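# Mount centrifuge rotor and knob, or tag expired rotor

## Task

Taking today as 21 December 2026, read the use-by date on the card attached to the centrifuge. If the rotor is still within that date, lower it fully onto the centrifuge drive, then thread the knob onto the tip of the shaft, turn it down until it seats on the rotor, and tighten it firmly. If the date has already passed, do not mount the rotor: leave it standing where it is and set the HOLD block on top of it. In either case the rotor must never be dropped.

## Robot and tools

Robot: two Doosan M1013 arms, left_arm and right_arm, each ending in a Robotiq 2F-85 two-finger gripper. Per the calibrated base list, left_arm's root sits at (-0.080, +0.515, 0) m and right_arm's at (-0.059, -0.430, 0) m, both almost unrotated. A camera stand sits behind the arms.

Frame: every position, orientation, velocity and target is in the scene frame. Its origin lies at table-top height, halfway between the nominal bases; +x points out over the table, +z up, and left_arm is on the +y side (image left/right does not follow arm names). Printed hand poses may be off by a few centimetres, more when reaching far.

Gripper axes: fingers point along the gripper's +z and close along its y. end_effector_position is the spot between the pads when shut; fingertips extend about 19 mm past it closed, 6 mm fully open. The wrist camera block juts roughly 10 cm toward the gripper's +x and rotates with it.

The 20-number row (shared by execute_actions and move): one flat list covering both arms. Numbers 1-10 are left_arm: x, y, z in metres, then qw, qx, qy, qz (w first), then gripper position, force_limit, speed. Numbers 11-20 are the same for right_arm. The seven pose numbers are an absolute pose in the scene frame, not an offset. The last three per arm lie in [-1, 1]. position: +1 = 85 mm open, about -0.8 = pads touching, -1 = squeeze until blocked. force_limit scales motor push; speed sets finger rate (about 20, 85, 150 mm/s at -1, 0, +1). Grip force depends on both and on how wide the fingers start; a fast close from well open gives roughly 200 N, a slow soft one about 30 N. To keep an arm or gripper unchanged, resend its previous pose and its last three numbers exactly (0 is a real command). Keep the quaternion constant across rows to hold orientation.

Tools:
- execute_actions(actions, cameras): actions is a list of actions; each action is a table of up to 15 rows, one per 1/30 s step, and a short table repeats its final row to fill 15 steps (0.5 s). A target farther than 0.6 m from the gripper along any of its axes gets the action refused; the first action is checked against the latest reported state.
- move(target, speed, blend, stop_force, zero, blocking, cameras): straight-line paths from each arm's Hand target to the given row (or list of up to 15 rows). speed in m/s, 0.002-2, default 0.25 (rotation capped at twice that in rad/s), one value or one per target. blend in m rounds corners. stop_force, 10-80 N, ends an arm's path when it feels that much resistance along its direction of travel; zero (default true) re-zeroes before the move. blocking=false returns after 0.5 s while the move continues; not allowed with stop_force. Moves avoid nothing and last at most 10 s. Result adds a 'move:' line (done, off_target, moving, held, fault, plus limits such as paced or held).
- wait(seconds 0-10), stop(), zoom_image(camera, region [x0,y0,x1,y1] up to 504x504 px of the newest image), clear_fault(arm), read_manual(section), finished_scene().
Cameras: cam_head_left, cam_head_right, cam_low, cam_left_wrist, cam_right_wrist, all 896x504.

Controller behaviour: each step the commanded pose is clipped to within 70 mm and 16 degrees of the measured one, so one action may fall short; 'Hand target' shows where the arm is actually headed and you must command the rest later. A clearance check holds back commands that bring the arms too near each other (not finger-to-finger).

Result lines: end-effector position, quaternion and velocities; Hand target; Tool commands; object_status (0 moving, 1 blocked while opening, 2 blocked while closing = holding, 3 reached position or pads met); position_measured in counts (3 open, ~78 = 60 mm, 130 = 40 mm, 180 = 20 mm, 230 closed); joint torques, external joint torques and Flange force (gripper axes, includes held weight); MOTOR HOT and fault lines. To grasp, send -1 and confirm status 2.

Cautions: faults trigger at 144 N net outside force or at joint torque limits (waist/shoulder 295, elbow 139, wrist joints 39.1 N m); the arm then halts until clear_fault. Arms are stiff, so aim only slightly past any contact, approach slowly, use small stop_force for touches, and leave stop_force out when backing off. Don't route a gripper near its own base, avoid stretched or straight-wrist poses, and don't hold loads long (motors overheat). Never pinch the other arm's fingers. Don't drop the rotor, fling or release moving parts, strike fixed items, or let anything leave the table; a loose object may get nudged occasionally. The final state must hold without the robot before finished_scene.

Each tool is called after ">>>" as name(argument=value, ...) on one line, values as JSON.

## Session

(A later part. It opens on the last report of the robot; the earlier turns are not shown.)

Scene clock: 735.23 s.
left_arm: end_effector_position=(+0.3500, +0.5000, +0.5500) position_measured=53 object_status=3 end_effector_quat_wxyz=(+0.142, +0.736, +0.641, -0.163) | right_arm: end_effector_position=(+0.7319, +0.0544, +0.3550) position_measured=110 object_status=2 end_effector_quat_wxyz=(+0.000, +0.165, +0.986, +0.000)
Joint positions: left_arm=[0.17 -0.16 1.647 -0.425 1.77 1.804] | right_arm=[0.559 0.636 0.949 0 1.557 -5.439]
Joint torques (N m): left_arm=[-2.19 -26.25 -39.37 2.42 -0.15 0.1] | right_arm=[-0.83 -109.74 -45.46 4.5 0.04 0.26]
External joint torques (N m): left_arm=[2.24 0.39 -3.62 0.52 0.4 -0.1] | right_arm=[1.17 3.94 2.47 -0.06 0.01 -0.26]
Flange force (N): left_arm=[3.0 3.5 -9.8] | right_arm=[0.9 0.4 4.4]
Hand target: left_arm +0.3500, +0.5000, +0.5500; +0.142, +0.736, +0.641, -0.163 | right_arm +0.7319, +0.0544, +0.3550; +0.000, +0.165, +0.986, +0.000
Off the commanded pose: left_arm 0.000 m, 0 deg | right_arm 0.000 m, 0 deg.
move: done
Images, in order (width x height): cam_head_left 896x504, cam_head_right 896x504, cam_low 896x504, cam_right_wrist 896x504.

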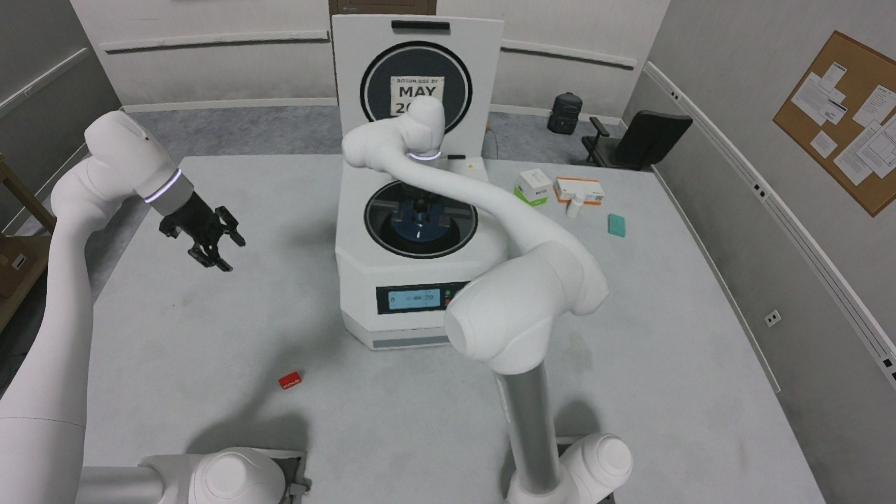

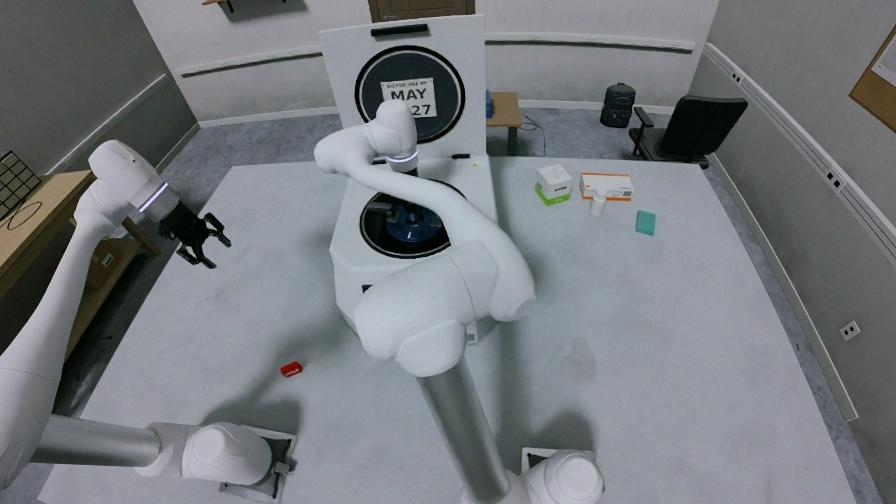

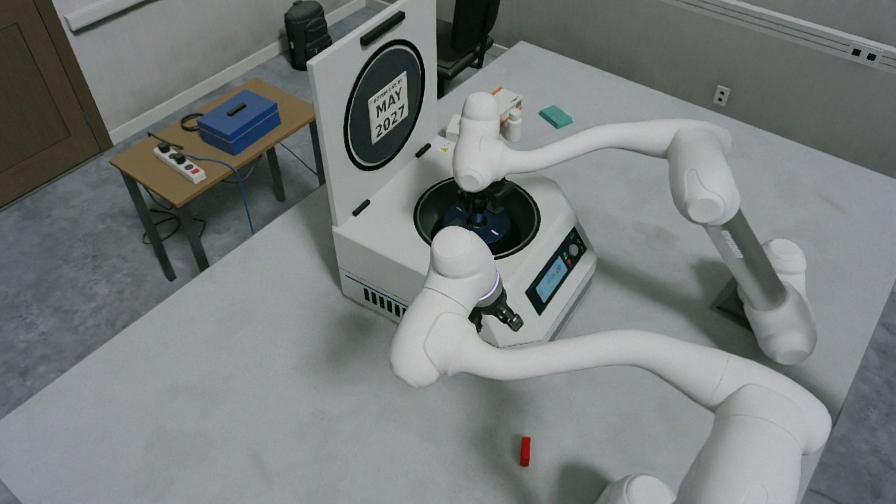

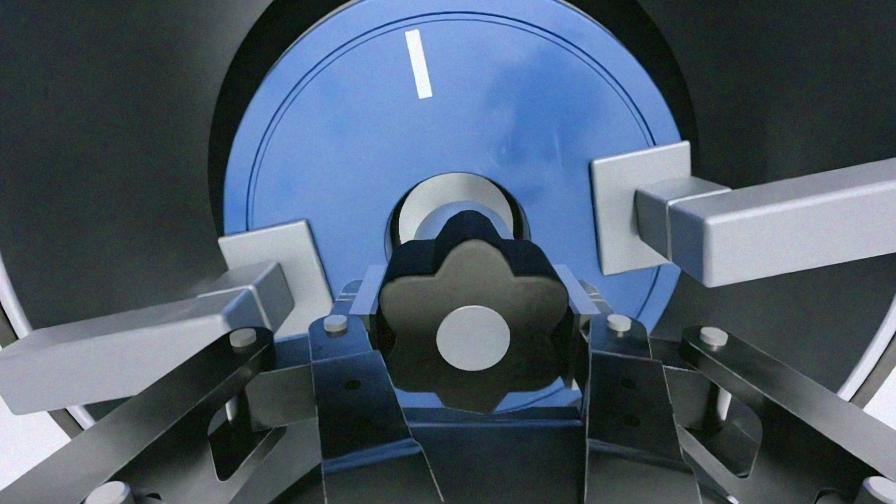

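>>> move(target=[0.35,0.50,0.55,0.1421,0.7362,0.6411,-0.1632,0.6,0.7,-1,0.7319,0.0544,0.325,0,0.165,0.9863,0,-1,0,-1], speed=0.01, stop_force=10, cameras=["cam_right_wrist"])

Scene clock: 742.40 s.
left_arm: end_effector_position=(+0.3500, +0.5000, +0.5500) position_measured=53 object_status=3 end_effector_quat_wxyz=(+0.142, +0.736, +0.641, -0.163) | right_arm: end_effector_position=(+0.7320, +0.0543, +0.3322) position_measured=110 object_status=2 end_effector_quat_wxyz=(+0.000, +0.165, +0.986, +0.000)
Joint positions: left_arm=[0.17 -0.16 1.647 -0.425 1.77 1.804] | right_arm=[0.559 0.637 0.987 0 1.517 -5.439]
Joint torques (N m): left_arm=[-2.1 -25.99 -39.36 2.43 -0.14 0.09] | right_arm=[4.69 -97.61 -37.94 6.37 0.25 0.21]
External joint torques (N m): left_arm=[2.21 -0.11 -3.67 0.51 0.4 -0.09] | right_arm=[-4.34 -8.2 -5 -1.93 -0.2 -0.21]
Flange force (N): left_arm=[2.7 2.8 -9.7] | right_arm=[-3.6 -3.3 -8.6]
Hand target: left_arm +0.3500, +0.5000, +0.5500; +0.142, +0.736, +0.641, -0.163 | right_arm +0.7320, +0.0544, +0.3322; +0.000, +0.165, +0.986, +0.000
Off the commanded pose: left_arm 0.000 m, 0 deg | right_arm 0.007 m, 0 deg.
move: contact (right_arm)
Images, in order (width x height): cam_right_wrist 896x504.

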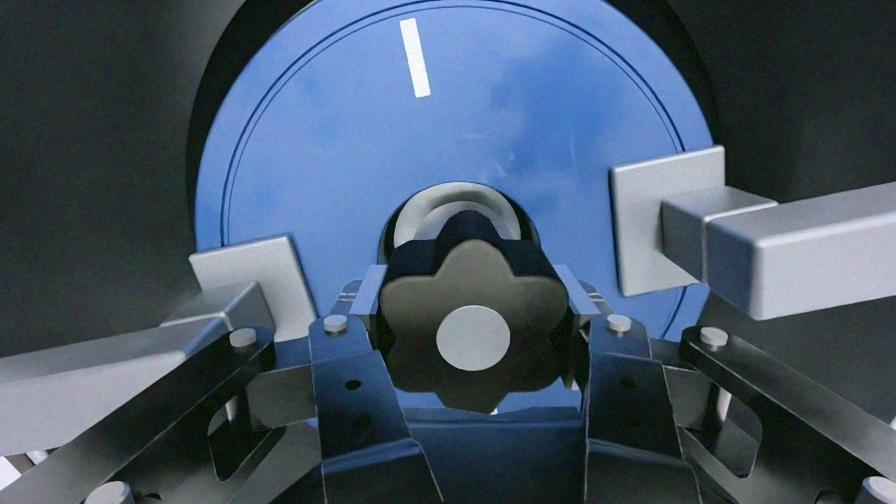

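>>> move(target=[0.35,0.50,0.55,0.1421,0.7362,0.6411,-0.1632,0.6,0.7,-1,0.7321,0.0542,0.332,0,0.6361,0.7716,0,-1,0,-1], speed=0.3)

>>> move(target=[0.35,0.50,0.55,0.1421,0.7362,0.6411,-0.1632,0.6,0.7,-1,0.7321,0.0542,0.332,0,0.9366,0.3502,0,-1,0,-1], speed=0.3)

Scene clock: 747.93 s.
left_arm: end_effector_position=(+0.3500, +0.5000, +0.5500) position_measured=53 object_status=3 end_effector_quat_wxyz=(+0.142, +0.736, +0.641, -0.163) | right_arm: end_effector_position=(+0.7321, +0.0541, +0.3320) position_measured=110 object_status=2 end_effector_quat_wxyz=(+0.000, +0.636, +0.772, +0.000)
Joint positions: left_arm=[0.17 -0.16 1.647 -0.425 1.77 1.804] | right_arm=[0.558 0.637 0.988 0 1.516 -4.392]
Joint torques (N m): left_arm=[-2.27 -25.85 -39.44 2.43 -0.2 0.06] | right_arm=[10.91 -89.72 -41.02 8.75 -5.27 0.1]
External joint torques (N m): left_arm=[2.46 -0.36 -3.56 0.52 0.45 -0.06] | right_arm=[-10.68 -16.18 -2.02 -4.3 5.24 -0.1]
Flange force (N): left_arm=[3.2 2.1 -9.7] | right_arm=[-17.3 -13.2 -14.0]
Hand target: left_arm +0.3500, +0.5000, +0.5500; +0.142, +0.736, +0.641, -0.163 | right_arm +0.7321, +0.0542, +0.3320; +0.000, +0.636, +0.772, +0.000
Off the commanded pose: left_arm 0.000 m, 0 deg | right_arm 0.000 m, 0 deg.
move: done

Scene clock: 750.10 s.
left_arm: end_effector_position=(+0.3500, +0.5000, +0.5500) position_measured=53 object_status=3 end_effector_quat_wxyz=(+0.142, +0.736, +0.641, -0.163) | right_arm: end_effector_position=(+0.7321, +0.0542, +0.3320) position_measured=110 object_status=2 end_effector_quat_wxyz=(+0.000, +0.937, +0.350, +0.000)
Joint positions: left_arm=[0.17 -0.16 1.647 -0.425 1.77 1.804] | right_arm=[0.559 0.637 0.988 0 1.516 -3.345]
Joint torques (N m): left_arm=[-2.19 -25.92 -39.27 2.43 -0.12 0.11] | right_arm=[1.28 -94.83 -45.97 5.03 -7 0.16]
External joint torques (N m): left_arm=[2.42 0.01 -3.74 0.53 0.37 -0.11] | right_arm=[-1.01 -10.58 3.18 -0.66 6.92 -0.16]
Flange force (N): left_arm=[3.1 3.0 -10.0] | right_arm=[-21.7 -2.4 -7.9]
Hand target: left_arm +0.3500, +0.5000, +0.5500; +0.142, +0.736, +0.641, -0.163 | right_arm +0.7321, +0.0542, +0.3320; +0.000, +0.937, +0.350, +0.000
Off the commanded pose: left_arm 0.000 m, 0 deg | right_arm 0.000 m, 0 deg.
move: done

>>> move(target=[[0.35,0.50,0.55,0.1421,0.7362,0.6411,-0.1632,0.6,0.7,-1,0.7317,0.0538,0.332,0,0.9366,0.3502,0,-1,0,-1],[0.35,0.50,0.55,0.1421,0.7362,0.6411,-0.1632,0.6,0.7,-1,0.7317,0.0538,0.332,0,0.9863,-0.1650,0,-1,0,-1]], speed=0.3)

>>> move(target=[0.35,0.50,0.55,0.1421,0.7362,0.6411,-0.1632,0.6,0.7,-1,0.7317,0.0538,0.332,0,0.7716,-0.6361,0,-1,0,-1], speed=0.3)

>>> move(target=[0.35,0.50,0.55,0.1421,0.7362,0.6411,-0.1632,0.6,0.7,-1,0.7317,0.0538,0.332,0,0.3502,-0.9366,0,-1,0,-1], speed=0.3, cameras=["cam_right_wrist","cam_head_left"])

Scene clock: 758.70 s.
left_arm: end_effector_position=(+0.3500, +0.5000, +0.5500) position_measured=53 object_status=3 end_effector_quat_wxyz=(+0.142, +0.736, +0.641, -0.163) | right_arm: end_effector_position=(+0.7318, +0.0537, +0.3320) position_measured=110 object_status=2 end_effector_quat_wxyz=(+0.000, +0.986, -0.165, +0.000)
Joint positions: left_arm=[0.17 -0.16 1.647 -0.425 1.77 1.804] | right_arm=[0.558 0.636 0.989 0 1.516 -2.298]
Joint torques (N m): left_arm=[-2.09 -26.31 -39.32 2.45 -0.18 0.11] | right_arm=[-0.68 -108.89 -45.67 4.22 -0.05 0.11]
External joint torques (N m): left_arm=[2.24 0.19 -3.8 0.51 0.43 -0.11] | right_arm=[0.96 2.6 2.41 0.11 -0.02 -0.11]
Flange force (N): left_arm=[2.8 3.4 -10.1] | right_arm=[-2.4 1.5 4.2]
Hand target: left_arm +0.3500, +0.5000, +0.5500; +0.142, +0.736, +0.641, -0.163 | right_arm +0.7317, +0.0538, +0.3320; +0.000, +0.986, -0.165, +0.000
Off the commanded pose: left_arm 0.000 m, 0 deg | right_arm 0.000 m, 0 deg.
move: done

Scene clock: 760.87 s.
left_arm: end_effector_position=(+0.3500, +0.5000, +0.5500) position_measured=53 object_status=3 end_effector_quat_wxyz=(+0.142, +0.736, +0.641, -0.163) | right_arm: end_effector_position=(+0.7317, +0.0537, +0.3320) position_measured=110 object_status=2 end_effector_quat_wxyz=(+0.000, +0.772, -0.636, +0.000)
Joint positions: left_arm=[0.17 -0.16 1.647 -0.425 1.77 1.804] | right_arm=[0.558 0.636 0.989 0 1.516 -1.25]
Joint torques (N m): left_arm=[-2.14 -25.72 -39.32 2.44 -0.12 0.08] | right_arm=[-1.03 -109.04 -45.82 4.28 -0.03 0.15]
External joint torques (N m): left_arm=[2.04 0.07 -3.72 0.49 0.37 -0.08] | right_arm=[1.41 2.56 2.6 0.05 0.04 -0.15]
Flange force (N): left_arm=[2.5 3.3 -9.6] | right_arm=[-0.1 3.6 4.4]
Hand target: left_arm +0.3500, +0.5000, +0.5500; +0.142, +0.736, +0.641, -0.163 | right_arm +0.7317, +0.0538, +0.3320; +0.000, +0.772, -0.636, +0.000
Off the commanded pose: left_arm 0.000 m, 0 deg | right_arm 0.000 m, 0 deg.
move: done

Scene clock: 763.03 s.
left_arm: end_effector_position=(+0.3500, +0.5000, +0.5500) position_measured=53 object_status=3 end_effector_quat_wxyz=(+0.142, +0.736, +0.641, -0.163) | right_arm: end_effector_position=(+0.7317, +0.0537, +0.3320) position_measured=110 object_status=2 end_effector_quat_wxyz=(+0.000, -0.350, +0.937, +0.000)
Joint positions: left_arm=[0.17 -0.16 1.647 -0.425 1.77 1.804] | right_arm=[0.558 0.636 0.989 0 1.516 -0.203]
Joint torques (N m): left_arm=[-1.96 -26.14 -39.36 2.42 -0.12 0.13] | right_arm=[-1.42 -108.84 -45.8 4.31 0.12 0.11]
External joint torques (N m): left_arm=[1.91 0.6 -3.59 0.52 0.37 -0.13] | right_arm=[1.7 3.71 3.05 0.04 -0.06 -0.11]
Flange force (N): left_arm=[2.4 4.0 -9.5] | right_arm=[2.3 2.1 5.4]
Hand target: left_arm +0.3500, +0.5000, +0.5500; +0.142, +0.736, +0.641, -0.163 | right_arm +0.7317, +0.0538, +0.3320; +0.000, -0.350, +0.937, +0.000
Off the commanded pose: left_arm 0.000 m, 0 deg | right_arm 0.000 m, 0 deg.
move: done
Images, in order (width x height): cam_head_left 896x504, cam_right_wrist 896x504.

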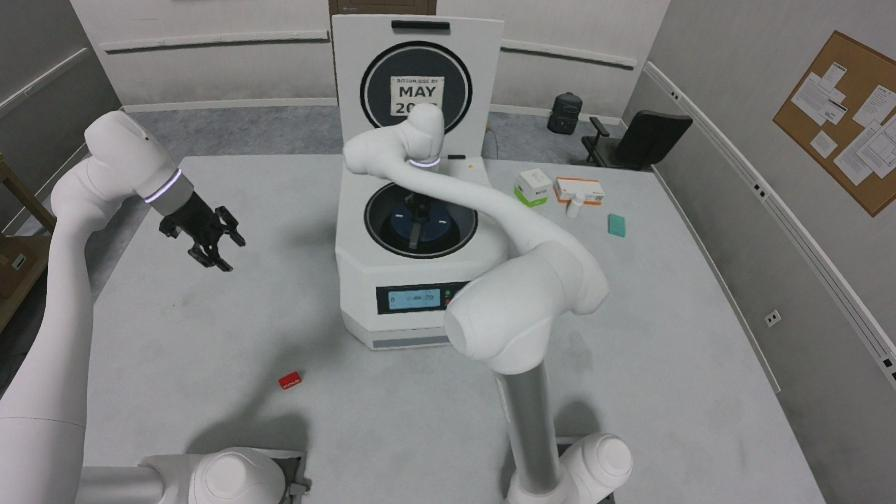

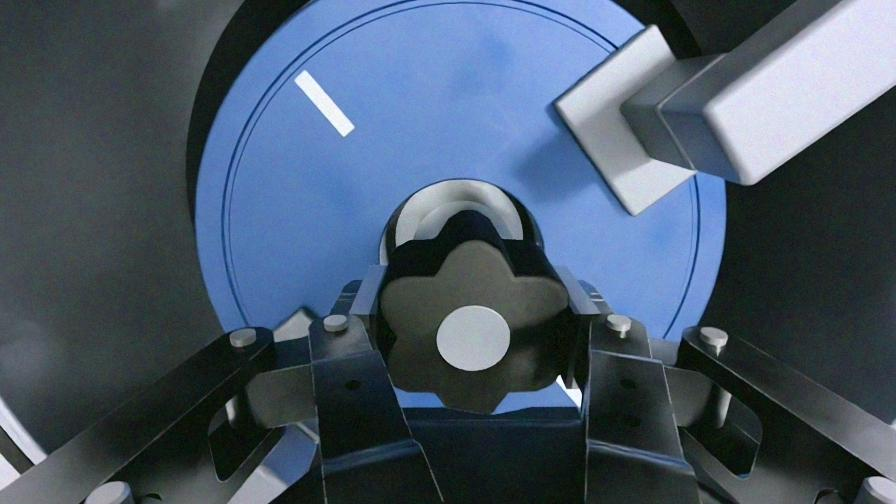

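>>> move(target=[[0.35,0.50,0.55,0.1421,0.7362,0.6411,-0.1632,0.6,0.7,-1,0.7317,0.0538,0.332,0,-0.0436,0.9990,0,-1,0,-1],[0.35,0.50,0.55,0.1421,0.7362,0.6411,-0.1632,0.6,0.7,-1,0.7317,0.0538,0.332,0,-0.4147,-0.91,0,-1,0,-1]], speed=0.2, blend=[0.0,0], cameras=["cam_right_wrist","cam_head_left","cam_low","cam_head_right"])

>>> zoom_image(camera="cam_head_left", region=[360, 170, 480, 260])

Scene clock: 775.80 s.
left_arm: end_effector_position=(+0.3500, +0.5000, +0.5500) position_measured=53 object_status=3 end_effector_quat_wxyz=(+0.142, +0.736, +0.641, -0.163) | right_arm: end_effector_position=(+0.7317, +0.0537, +0.3320) position_measured=110 object_status=2 end_effector_quat_wxyz=(+0.000, +0.415, +0.910, +0.000)
Joint positions: left_arm=[0.17 -0.16 1.647 -0.425 1.77 1.804] | right_arm=[0.558 0.636 0.989 0 1.516 1.367]
Joint torques (N m): left_arm=[-2.09 -26.1 -39.42 2.43 -0.14 0.13] | right_arm=[11.07 -101.04 -42.3 8.55 -1.26 0.15]
External joint torques (N m): left_arm=[2.18 0.12 -3.68 0.52 0.39 -0.13] | right_arm=[-10.86 -3.28 -0.17 -4.15 1.26 -0.15]
Flange force (N): left_arm=[2.7 3.2 -9.7] | right_arm=[-11.0 -6.5 -2.8]
Hand target: left_arm +0.3500, +0.5000, +0.5500; +0.142, +0.736, +0.641, -0.163 | right_arm +0.7317, +0.0538, +0.3320; +0.000, +0.415, +0.910, +0.000
Off the commanded pose: left_arm 0.000 m, 0 deg | right_arm 0.000 m, 0 deg.
move: done
Images, in order (width x height): cam_head_left 896x504, cam_head_right 896x504, cam_low 896x504, cam_right_wrist 896x504.

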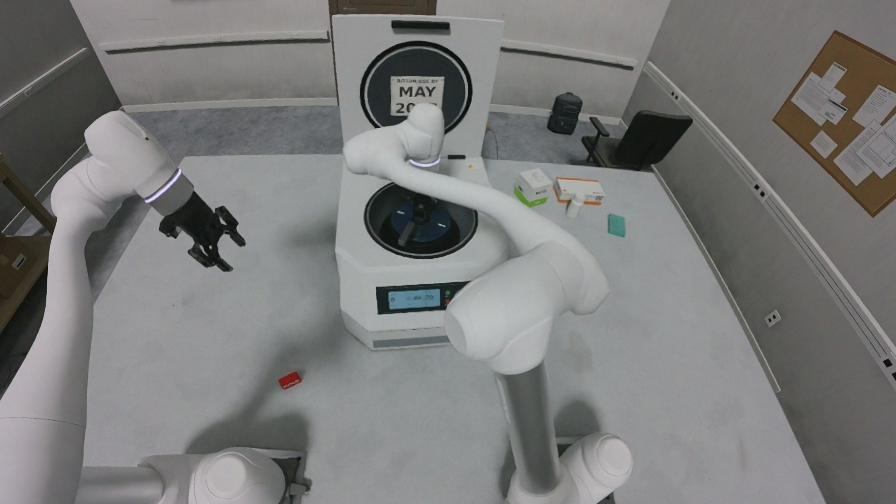

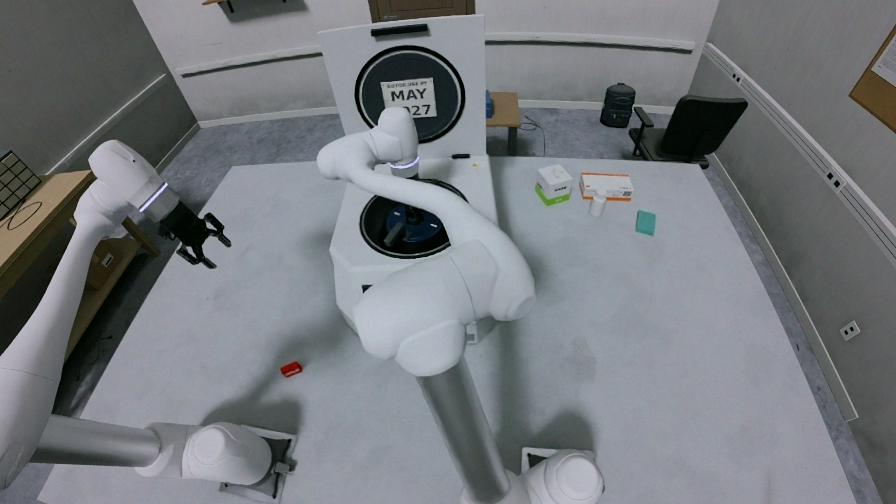

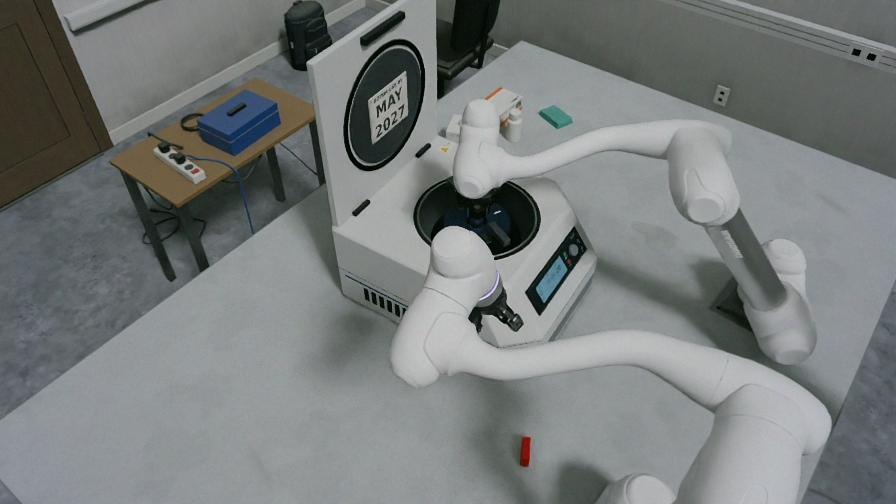

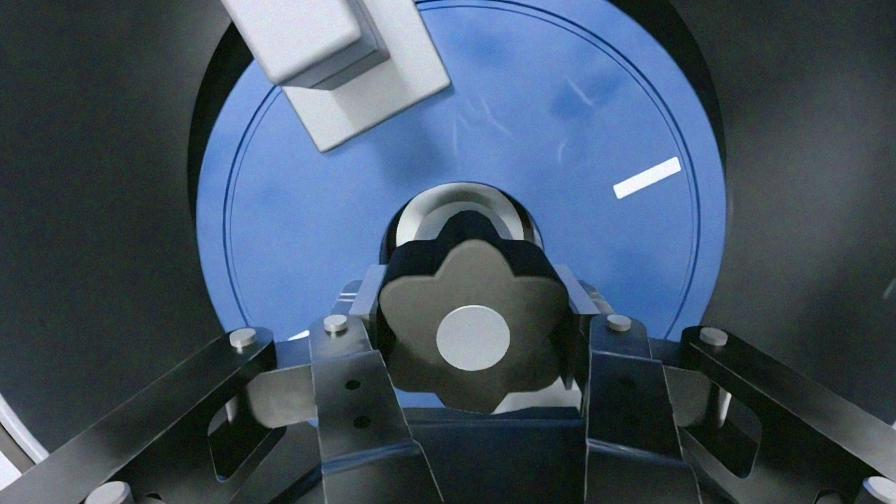

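Scaled by 4.200.

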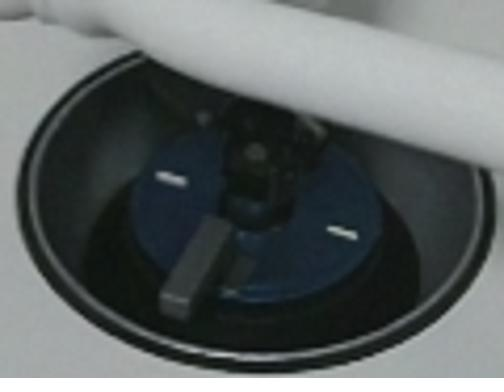

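>>> move(target=[0.35,0.50,0.55,0.1421,0.7362,0.6411,-0.1632,0.6,0.7,-1,0.7316,0.0536,0.325,0,0.4147,0.91,0,-1,0,-1], speed=0.005, stop_force=12)

Scene clock: 779.83 s.
left_arm: end_effector_position=(+0.3500, +0.5000, +0.5500) position_measured=53 object_status=3 end_effector_quat_wxyz=(+0.142, +0.736, +0.641, -0.163) | right_arm: end_effector_position=(+0.7317, +0.0538, +0.3312) position_measured=110 object_status=2 end_effector_quat_wxyz=(+0.000, +0.415, +0.910, +0.000)
Joint positions: left_arm=[0.17 -0.16 1.647 -0.425 1.77 1.804] | right_arm=[0.558 0.636 0.991 0 1.514 1.367]
Joint torques (N m): left_arm=[-2.14 -26.04 -39.45 2.4 -0.15 0.07] | right_arm=[16.22 -88.1 -31.85 10.44 0.6 0.16]
External joint torques (N m): left_arm=[2.31 -0.49 -3.79 0.57 0.41 -0.07] | right_arm=[-15.87 -17.9 -11.14 -5.98 -0.59 -0.16]
Flange force (N): left_arm=[2.7 2.3 -9.9] | right_arm=[-17.0 -3.1 -18.9]
Hand target: left_arm +0.3500, +0.5000, +0.5500; +0.142, +0.736, +0.641, -0.163 | right_arm +0.7317, +0.0538, +0.3312; +0.000, +0.415, +0.910, +0.000
Off the commanded pose: left_arm 0.000 m, 0 deg | right_arm 0.006 m, 0 deg.
move: contact (right_arm)

>>> move(target=[[0.45,0.30,0.55,0.2090,0.2527,0.9430,-0.0560,1,0.7,-1,0.7320,0.05365,0.3315,0,0.4147,0.91,0,-1,0,-1],[0.560,0.157,0.46,0.2090,0.2527,0.9430,-0.0560,1,0.7,-1,0.7320,0.05365,0.3315,0,0.4147,0.91,0,-1,0,-1]], speed=0.25, blend=[0.05,0], cameras=["cam_left_wrist","cam_head_left","cam_low"])

Scene clock: 797.83 s.
left_arm: end_effector_position=(+0.5600, +0.1570, +0.4601) position_measured=3 object_status=3 end_effector_quat_wxyz=(+0.209, +0.253, +0.943, -0.056) | right_arm: end_effector_position=(+0.7320, +0.0537, +0.3315) position_measured=110 object_status=2 end_effector_quat_wxyz=(+0.000, +0.415, +0.910, +0.000)
Joint positions: left_arm=[-0.55 0.087 1.571 0.02 1.048 -0.047] | right_arm=[0.558 0.637 0.99 0 1.515 1.367]
Joint torques (N m): left_arm=[-1.34 -53.52 -40.69 3.84 -1.51 0.09] | right_arm=[11.71 -102.48 -42.11 8.76 -0.43 0.21]
External joint torques (N m): left_arm=[1.5 -0.45 -3.79 0.62 0.38 -0.09] | right_arm=[-11.47 -2.6 -0.58 -4.34 0.43 -0.21]
Flange force (N): left_arm=[-8.5 1.9 -3.7] | right_arm=[-11.9 -5.1 -2.0]
Hand target: left_arm +0.5600, +0.1570, +0.4600; +0.209, +0.253, +0.943, -0.056 | right_arm +0.7320, +0.0537, +0.3315; +0.000, +0.415, +0.910, +0.000
Off the commanded pose: left_arm 0.000 m, 0 deg | right_arm 0.000 m, 0 deg.
move: done
Images, in order (width x height): cam_head_left 896x504, cam_low 896x504, cam_left_wrist 896x504.

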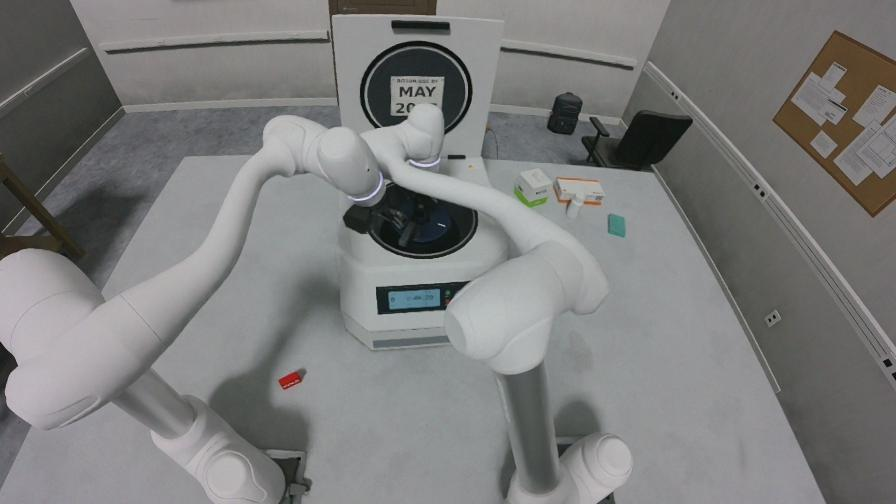

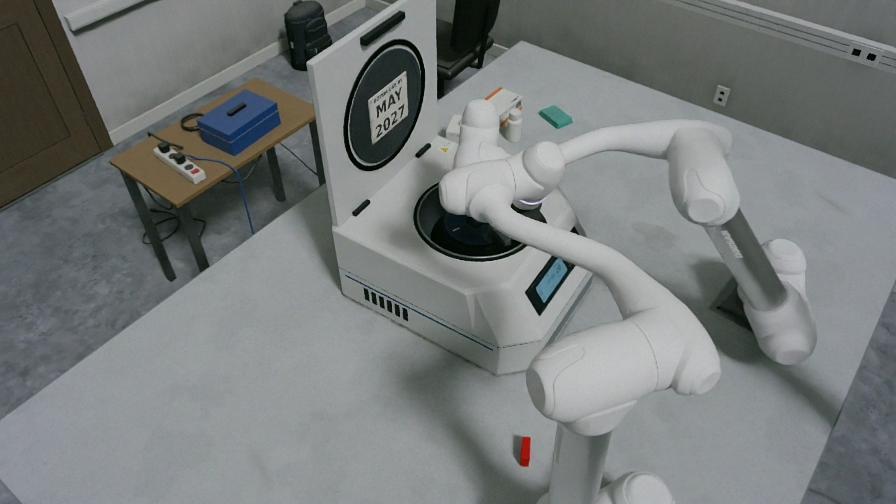

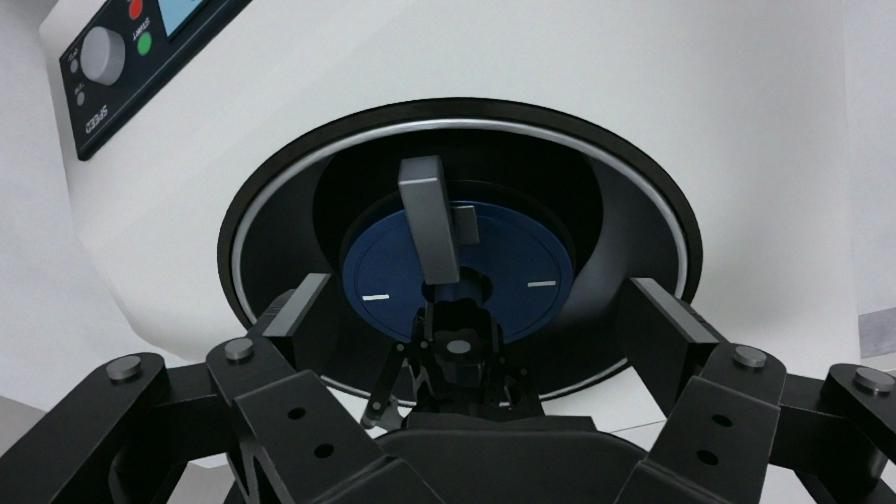

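>>> move(target=[[0.562,0.124,0.42,0.2124,0.1863,0.9584,-0.0413,1,0.7,-1,0.7320,0.05365,0.3315,0,0.4147,0.91,0,-1,0,-1],[0.605,0.107,0.3255,0.2124,0.1863,0.9584,-0.0413,1,0.7,-1,0.7320,0.05365,0.3315,0,0.4147,0.91,0,-1,0,-1]], speed=0.1, blend=[0.01,0], cameras=["cam_left_wrist"])

Scene clock: 804.07 s.
left_arm: end_effector_position=(+0.5719, +0.1201, +0.3980) position_measured=3 object_status=3 end_effector_quat_wxyz=(+0.212, +0.186, +0.958, -0.041) | right_arm: end_effector_position=(+0.7320, +0.0537, +0.3315) position_measured=110 object_status=2 end_effector_quat_wxyz=(+0.000, +0.415, +0.910, +0.000)
Joint positions: left_arm=[-0.615 0.151 1.611 0.126 0.959 -0.295] | right_arm=[0.558 0.637 0.99 0 1.515 1.367]
Joint torques (N m): left_arm=[-1.27 -58.42 -39.74 3.94 -1.49 0.12] | right_arm=[11.71 -102.8 -42.33 8.67 -0.39 0.15]
External joint torques (N m): left_arm=[1.64 -2.18 -4.18 0.64 0.42 -0.12] | right_arm=[-11.59 -1.48 -0.17 -4.27 0.38 -0.15]
Flange force (N): left_arm=[-7.4 0.9 -4.7] | right_arm=[-12.1 -4.3 -1.1]
Hand target: left_arm +0.5718, +0.1201, +0.3981; +0.212, +0.186, +0.958, -0.041 | right_arm +0.7320, +0.0537, +0.3315; +0.000, +0.415, +0.910, +0.000
Off the commanded pose: left_arm 0.081 m, 0 deg | right_arm 0.000 m, 0 deg.
move: held (left_arm; a check stopped the path); path passed 1 of 2 targets; limits=held
pose unreachable (left arm): on one or more control steps of this call, first in action 0 (counted from 0), this arm could not follow its commanded pose, so it was not sent that pose on those steps. It may still have moved: this result reports where it is.
cause: moving toward the commanded pose would bring a part of the arm too close to another arm (a part of this arm just beyond joint 4 (forearm roll) and a part of the right arm just beyond its joint 4 (forearm roll), where that arm would come to rest).
Images, in order (width x height): cam_left_wrist 896x504.

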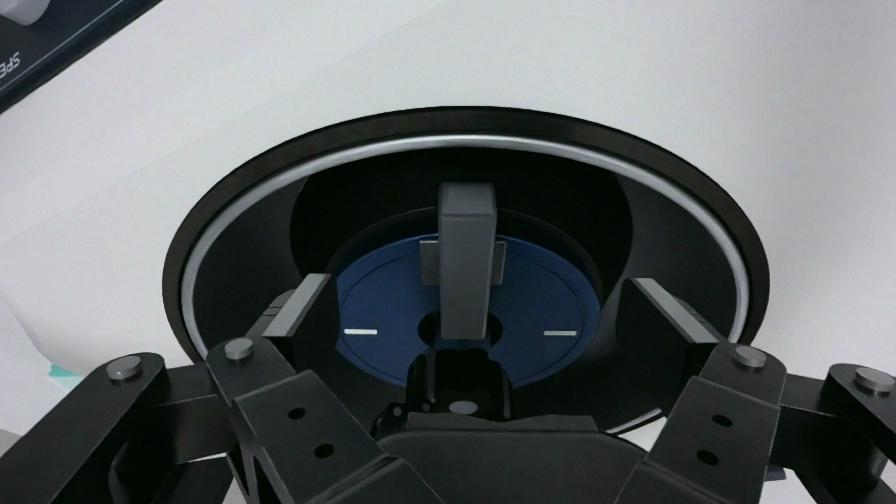

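>>> move(target=[[0.5718,0.1201,0.398,0.2124,0.1863,0.9584,-0.0413,1,0.7,-1,0.7320,0.05365,0.45,0,0.4147,0.91,0,-1,0,-1],[0.5718,0.1201,0.398,0.2124,0.1863,0.9584,-0.0413,1,0.7,-1,0.62,-0.28,0.50,0,0.4147,0.91,0,-1,0,-1]], speed=0.2, blend=[0.03,0])

>>> move(target=[0.605,0.107,0.3255,0.2124,0.1863,0.9584,-0.0413,1,0.7,-1,0.62,-0.28,0.50,0,0.4147,0.91,0,-1,0,-1], speed=0.08, cameras=["cam_left_wrist"])

Scene clock: 811.63 s.
left_arm: end_effector_position=(+0.5718, +0.1201, +0.3981) position_measured=3 object_status=3 end_effector_quat_wxyz=(+0.212, +0.186, +0.958, -0.041) | right_arm: end_effector_position=(+0.7320, +0.0537, +0.3339) position_measured=110 object_status=2 end_effector_quat_wxyz=(+0.000, +0.415, +0.910, +0.000)
Joint positions: left_arm=[-0.615 0.15 1.611 0.125 0.959 -0.295] | right_arm=[0.558 0.637 0.985 0 1.52 1.367]
Joint torques (N m): left_arm=[-2.07 -57.86 -40.24 3.96 -1.47 0.12] | right_arm=[0.21 -109.19 -45.59 4.46 0.02 0.06]
External joint torques (N m): left_arm=[2.13 -1.84 -3.32 0.58 0.41 -0.12] | right_arm=[0.11 3.35 2.58 -0.01 -0.01 -0.06]
Flange force (N): left_arm=[-6.1 1.9 -3.8] | right_arm=[0.3 -1.8 4.5]
Hand target: left_arm +0.5718, +0.1201, +0.3980; +0.212, +0.186, +0.958, -0.041 | right_arm +0.7320, +0.0537, +0.3339; +0.000, +0.415, +0.910, +0.000
Off the commanded pose: left_arm 0.000 m, 0 deg | right_arm 0.389 m, 0 deg.
move: held (right_arm; a check stopped the path); path passed 0 of 2 targets; limits=held
pose unreachable (right arm): on one or more control steps of this call, first in action 0 (counted from 0), this arm could not follow its commanded pose, so it was not sent that pose on those steps. It may still have moved: this result reports where it is.
cause: moving toward the commanded pose would bring a part of the arm too close to another arm (a part of this arm just beyond joint 4 (forearm roll) and a part of the left arm just beyond its joint 4 (forearm roll), 10 mm apart when this arm was first held).

Scene clock: 812.20 s.
left_arm: end_effector_position=(+0.5741, +0.1192, +0.3931) position_measured=3 object_status=3 end_effector_quat_wxyz=(+0.212, +0.186, +0.958, -0.041) | right_arm: end_effector_position=(+0.7279, +0.0417, +0.3413) position_measured=110 object_status=2 end_effector_quat_wxyz=(+0.000, +0.414, +0.910, +0.003)
Joint positions: left_arm=[-0.614 0.156 1.614 0.126 0.951 -0.295] | right_arm=[0.548 0.614 1.01 0.003 1.513 1.356]
Joint torques (N m): left_arm=[-2.02 -58.37 -40.04 3.8 -1.47 0.12] | right_arm=[-32.57 -118.13 -22.44 -8.03 22.03 0.02]
External joint torques (N m): left_arm=[1.97 -1.98 -3.67 0.74 0.4 -0.12] | right_arm=[32.87 14.1 -20.58 12.49 -22.03 -0.02]
External joint torques when the fault began: right_arm=[54.71 57.27 -13.89 19.92 -37.59 -0.34]
Flange force (N): left_arm=[-6.6 1.4 -4.1] | right_arm=[23.7 70.9 6.5]
Flange force when the fault began (N): right_arm=[39.1 117.3 48.9]
Hand target: left_arm +0.5741, +0.1192, +0.3931; +0.212, +0.186, +0.958, -0.041 | right_arm +0.7274, +0.0403, +0.3409; +0.000, +0.414, +0.910, +0.001
Tool commands: left_gripper/position=+1.0 left_gripper/force_limit=+0.7 left_gripper/speed=-1.0 right_gripper/position=-1.0 right_gripper/force_limit=+0.003922 right_gripper/speed=-1.0
Off the commanded pose: left_arm 0.075 m, 0 deg | right_arm 0.375 m, 0 deg.
FORCE FAULT: contact force on the right arm reached its limit, and that arm stopped. The contact can be on any part of that arm, not only on its tool. That arm's remaining commands of this call were not run. That arm is still stopped at the end of this call. While its stop runs, that arm takes no new command, but its gripper still runs the gripper command that each later call begins with.
CLEAR FAULT: the right arm stays stopped until you call clear_fault(arm="right_arm").
move: fault (right_arm), off_target (left_arm; braked at the fault stop of right_arm)
Images, in order (width x height): cam_left_wrist 896x504.

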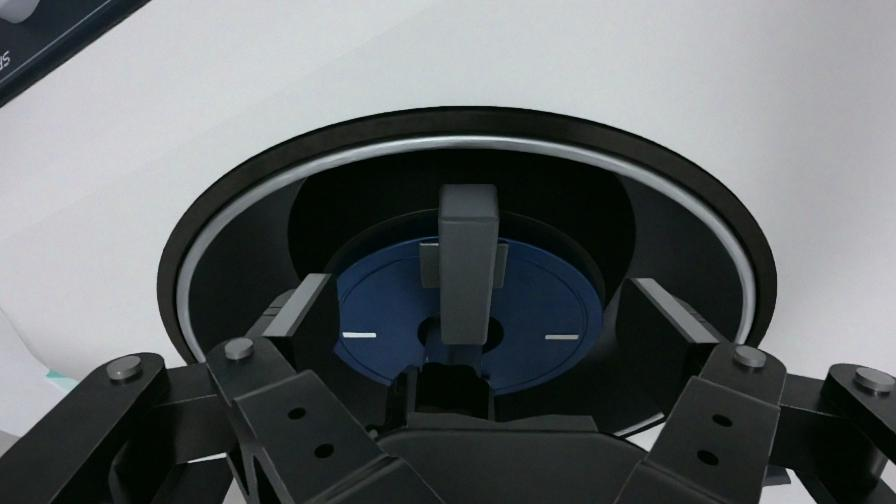

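>>> clear_fault(arm="right_arm")

>>> move(target=[0.574,0.1192,0.3931,0.2124,0.1863,0.9584,-0.0413,1,0.7,-1,0.7320,0.0537,0.341,0,0.4147,0.91,0,-1,0,-1], speed=0.03, cameras=["cam_right_wrist"])

Scene clock: 814.47 s.
left_arm: end_effector_position=(+0.5741, +0.1192, +0.3931) position_measured=3 object_status=3 end_effector_quat_wxyz=(+0.212, +0.186, +0.958, -0.041) | right_arm: end_effector_position=(+0.7279, +0.0417, +0.3413) position_measured=110 object_status=2 end_effector_quat_wxyz=(+0.000, +0.414, +0.910, +0.003)
Joint positions: left_arm=[-0.614 0.156 1.614 0.126 0.951 -0.295] | right_arm=[0.548 0.614 1.01 0.003 1.513 1.356]
Joint torques (N m): left_arm=[-2.05 -58.02 -39.89 3.93 -1.48 0.13] | right_arm=[-32.17 -118.56 -22.55 -8.04 22.04 0.01]
External joint torques (N m): left_arm=[2.17 -2.54 -3.91 0.62 0.4 -0.13] | right_arm=[32.36 15.86 -20.09 12.47 -22.05 -0.01]
Flange force (N): left_arm=[-6.5 1.9 -4.7] | right_arm=[22.9 72.5 7.5]
Hand target: left_arm +0.5741, +0.1192, +0.3931; +0.212, +0.186, +0.958, -0.041 | right_arm +0.7279, +0.0417, +0.3413; +0.000, +0.414, +0.910, +0.003
Tool commands: left_gripper/position=+1.0 left_gripper/force_limit=+0.7 left_gripper/speed=-1.0 right_gripper/position=-1.0 right_gripper/force_limit=+0.003922 right_gripper/speed=-1.0
Off the commanded pose: left_arm 0.075 m, 0 deg | right_arm 0.375 m, 0 deg.
FORCE FAULT, CONTINUED: the right arm's stop, for the force fault that an earlier result reported, is over. The call counts as one of the actions that you can send in this scene. That arm's target is now where it stood when the stop ended, not its last command. That arm accepts commands again.
CLEAR FAULT: your call cleared the right arm's force fault. If the contact force or a joint's load stays at its limit, that arm stops again.

Scene clock: 814.97 s.
left_arm: end_effector_position=(+0.5741, +0.1192, +0.3930) position_measured=3 object_status=3 end_effector_quat_wxyz=(+0.212, +0.186, +0.958, -0.041) | right_arm: end_effector_position=(+0.7282, +0.0428, +0.3414) position_measured=110 object_status=2 end_effector_quat_wxyz=(+0.001, +0.414, +0.910, +0.004)
Joint positions: left_arm=[-0.614 0.156 1.614 0.126 0.951 -0.295] | right_arm=[0.549 0.615 1.008 0.003 1.513 1.356]
Joint torques (N m): left_arm=[-1.73 -58.07 -40.06 3.93 -1.48 0.09] | right_arm=[-19.83 -108.95 -30.79 -2.87 11.7 0.11]
External joint torques (N m): left_arm=[2.14 -2.56 -3.54 0.63 0.43 -0.09] | right_arm=[20.07 5.25 -12.12 7.32 -11.71 -0.11]
Flange force (N): left_arm=[-5.7 2.0 -4.6] | right_arm=[15.4 37.7 1.3]
Hand target: left_arm +0.5741, +0.1192, +0.3931; +0.212, +0.186, +0.958, -0.041 | right_arm +0.7282, +0.0427, +0.3414; +0.001, +0.414, +0.910, +0.004
Off the commanded pose: left_arm 0.000 m, 0 deg | right_arm 0.012 m, 0 deg.
move: held (right_arm; a check stopped the path); limits=held
pose unreachable (right arm): on one or more control steps of this call, first in action 0 (counted from 0), this arm could not follow its commanded pose, so it was not sent that pose on those steps. It may still have moved: this result reports where it is.
cause: moving toward the commanded pose would bring a part of the arm too close to another arm (a part of this arm just beyond joint 4 (forearm roll) and a part of the left arm just beyond its joint 4 (forearm roll), 6 mm apart when this arm was first held).
Images, in order (width x height): cam_right_wrist 896x504.

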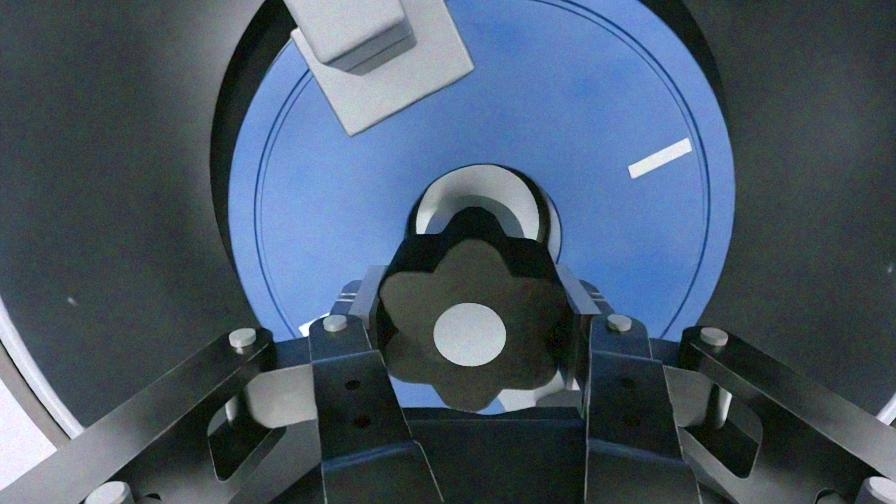

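>>> move(target=[[0.54,0.17,0.46,0.2124,0.1863,0.9584,-0.0413,1,0.7,-1,0.7282,0.0427,0.3414,0.001,0.414,0.91,0.004,-1,0,-1],[0.42,0.36,0.55,0.2124,0.1863,0.9584,-0.0413,1,0.7,-1,0.7282,0.0427,0.3414,0.001,0.414,0.91,0.004,-1,0,-1]], speed=0.2, blend=[0.03,0])

>>> move(target=[0.42,0.36,0.55,0.2124,0.1863,0.9584,-0.0413,1,0.7,-1,0.7320,0.0537,0.341,0,0.4147,0.91,0,-1,0,-1], speed=0.02, cameras=["cam_right_wrist"])

Scene clock: 820.10 s.
left_arm: end_effector_position=(+0.4200, +0.3600, +0.5499) position_measured=3 object_status=3 end_effector_quat_wxyz=(+0.212, +0.186, +0.958, -0.041) | right_arm: end_effector_position=(+0.7282, +0.0427, +0.3414) position_measured=110 object_status=2 end_effector_quat_wxyz=(+0.001, +0.414, +0.910, +0.004)
Joint positions: left_arm=[-0.348 -0.252 1.718 -0.01 1.24 0.023] | right_arm=[0.549 0.614 1.009 0.003 1.511 1.356]
Joint torques (N m): left_arm=[-1.36 -17.79 -40.69 3.76 -1.54 0.09] | right_arm=[-20.79 -110.39 -32.55 -3.09 11.38 0.1]
External joint torques (N m): left_arm=[1.33 -0.17 -3.53 0.59 0.43 -0.09] | right_arm=[21.07 6.27 -10.6 7.58 -11.39 -0.1]
Flange force (N): left_arm=[-6.4 2.8 -5.3] | right_arm=[16.9 35.5 3.4]
Hand target: left_arm +0.4200, +0.3600, +0.5500; +0.212, +0.186, +0.958, -0.041 | right_arm +0.7282, +0.0427, +0.3414; +0.001, +0.414, +0.910, +0.004
Off the commanded pose: left_arm 0.000 m, 0 deg | right_arm 0.000 m, 0 deg.
move: done

Scene clock: 820.97 s.
left_arm: end_effector_position=(+0.4200, +0.3600, +0.5499) position_measured=3 object_status=3 end_effector_quat_wxyz=(+0.212, +0.186, +0.958, -0.041) | right_arm: end_effector_position=(+0.7320, +0.0535, +0.3410) position_measured=110 object_status=2 end_effector_quat_wxyz=(+0.000, +0.415, +0.910, +0.000)
Joint positions: left_arm=[-0.348 -0.252 1.718 -0.01 1.24 0.023] | right_arm=[0.558 0.636 0.974 0 1.532 1.367]
Joint torques (N m): left_arm=[-2.13 -18.13 -40.63 3.8 -1.57 0.13] | right_arm=[16.11 -108.46 -57.96 10.76 -9.59 0.25]
External joint torques (N m): left_arm=[2.12 0.59 -3.52 0.55 0.45 -0.13] | right_arm=[-15.97 2.72 14.96 -6.31 9.6 -0.25]
Flange force (N): left_arm=[-7.6 4.9 -4.9] | right_arm=[-12.0 -33.9 8.4]
Hand target: left_arm +0.4200, +0.3600, +0.5500; +0.212, +0.186, +0.958, -0.041 | right_arm +0.7320, +0.0537, +0.3410; +0.000, +0.415, +0.910, +0.000
Off the commanded pose: left_arm 0.000 m, 0 deg | right_arm 0.000 m, 0 deg.
move: done
Images, in order (width x height): cam_right_wrist 896x504.

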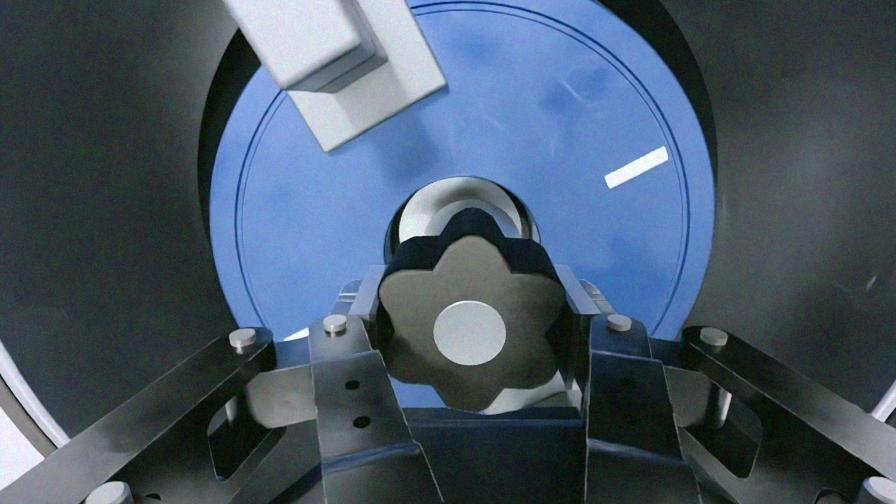

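>>> move(target=[[0.42,0.36,0.55,0.2124,0.1863,0.9584,-0.0413,1,0.7,-1,0.7314,0.0526,0.345,0,0.4147,0.91,0,-1,0,-1],[0.42,0.36,0.55,0.2124,0.1863,0.9584,-0.0413,1,0.7,-1,0.7314,0.0526,0.46,0,0.4147,0.91,0,-1,0,-1],[0.42,0.36,0.55,0.2124,0.1863,0.9584,-0.0413,1,0.7,-1,0.58,-0.33,0.50,0,0.4147,0.91,0,-1,0,-1]], speed=[0.02,0.1,0.25], cameras=["cam_right_wrist","cam_head_left","cam_low"])

>>> zoom_image(camera="cam_right_wrist", region=[360, 180, 600, 420])

>>> zoom_image(camera="cam_head_left", region=[360, 170, 480, 260])

Scene clock: 830.17 s.
left_arm: end_effector_position=(+0.4200, +0.3600, +0.5500) position_measured=3 object_status=3 end_effector_quat_wxyz=(+0.212, +0.186, +0.958, -0.041) | right_arm: end_effector_position=(+0.5800, -0.3300, +0.5000) position_measured=110 object_status=2 end_effector_quat_wxyz=(+0.000, +0.415, +0.910, +0.000)
Joint positions: left_arm=[-0.348 -0.252 1.718 -0.01 1.24 0.023] | right_arm=[0.149 0.142 1.39 0 1.61 0.958]
Joint torques (N m): left_arm=[-2.09 -18.21 -40.58 3.79 -1.52 0.13] | right_arm=[0.18 -61.55 -45.69 4.49 0.08 0.14]
External joint torques (N m): left_arm=[2.02 0.38 -3.68 0.57 0.41 -0.13] | right_arm=[-0.04 4.08 2.98 -0.08 -0.05 -0.14]
Flange force (N): left_arm=[-7.5 4.6 -5.2] | right_arm=[-0.8 0.7 5.4]
Hand target: left_arm +0.4200, +0.3600, +0.5500; +0.212, +0.186, +0.958, -0.041 | right_arm +0.5800, -0.3300, +0.5000; +0.000, +0.415, +0.910, +0.000
Off the commanded pose: left_arm 0.000 m, 0 deg | right_arm 0.000 m, 0 deg.
move: done
Images, in order (width x height): cam_head_left 896x504, cam_low 896x504, cam_right_wrist 896x504.

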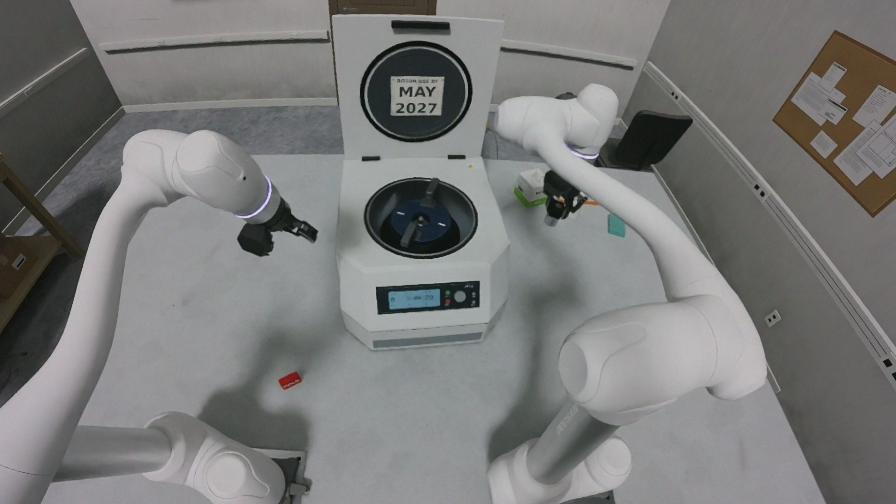

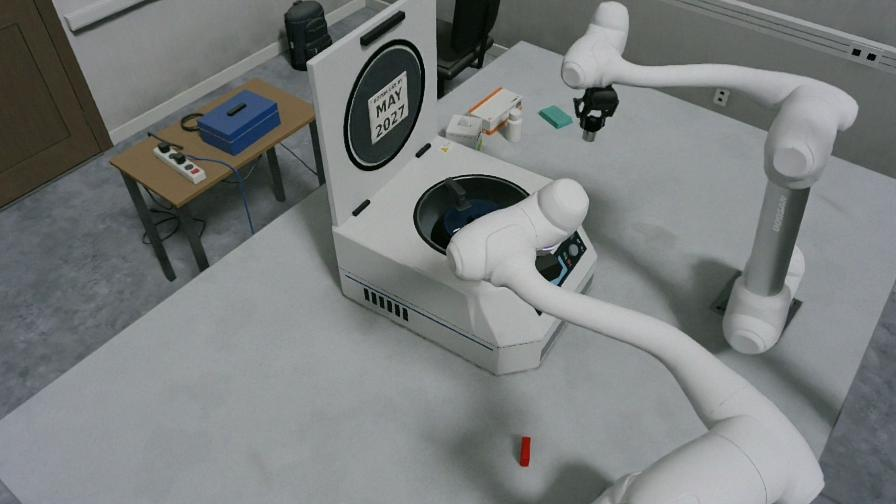

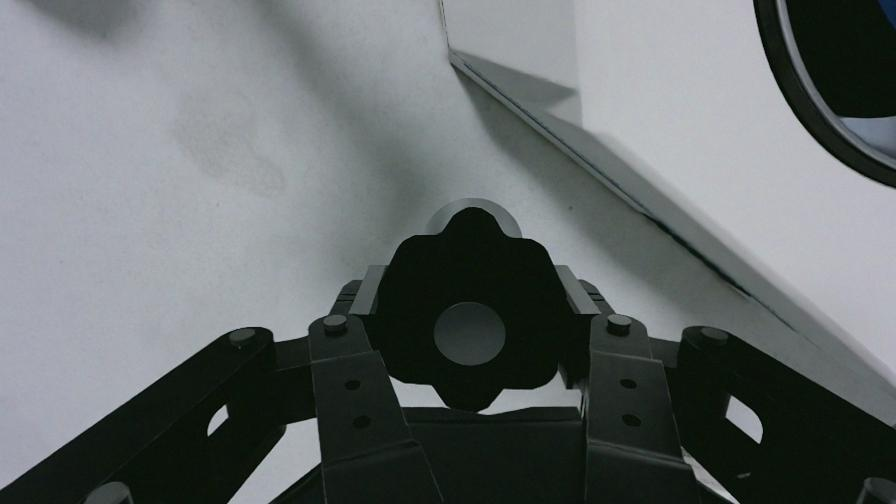

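Scaled by 2.100.

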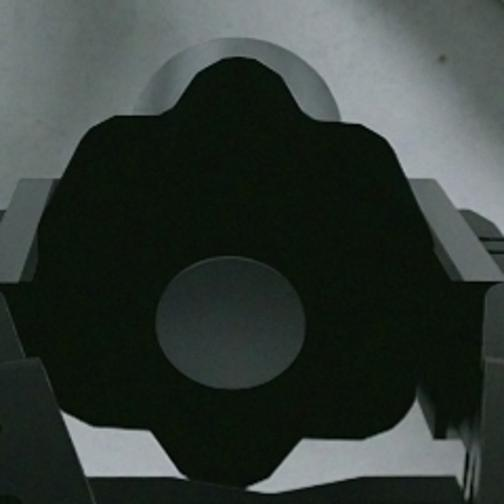

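Scaled by 4.200.

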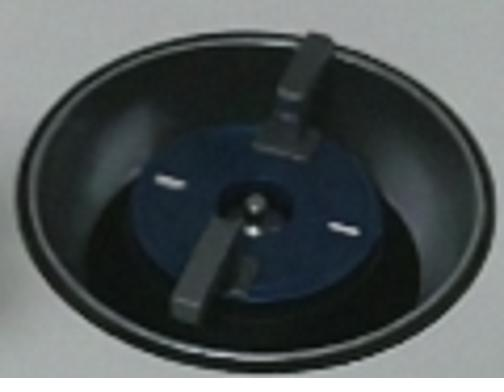

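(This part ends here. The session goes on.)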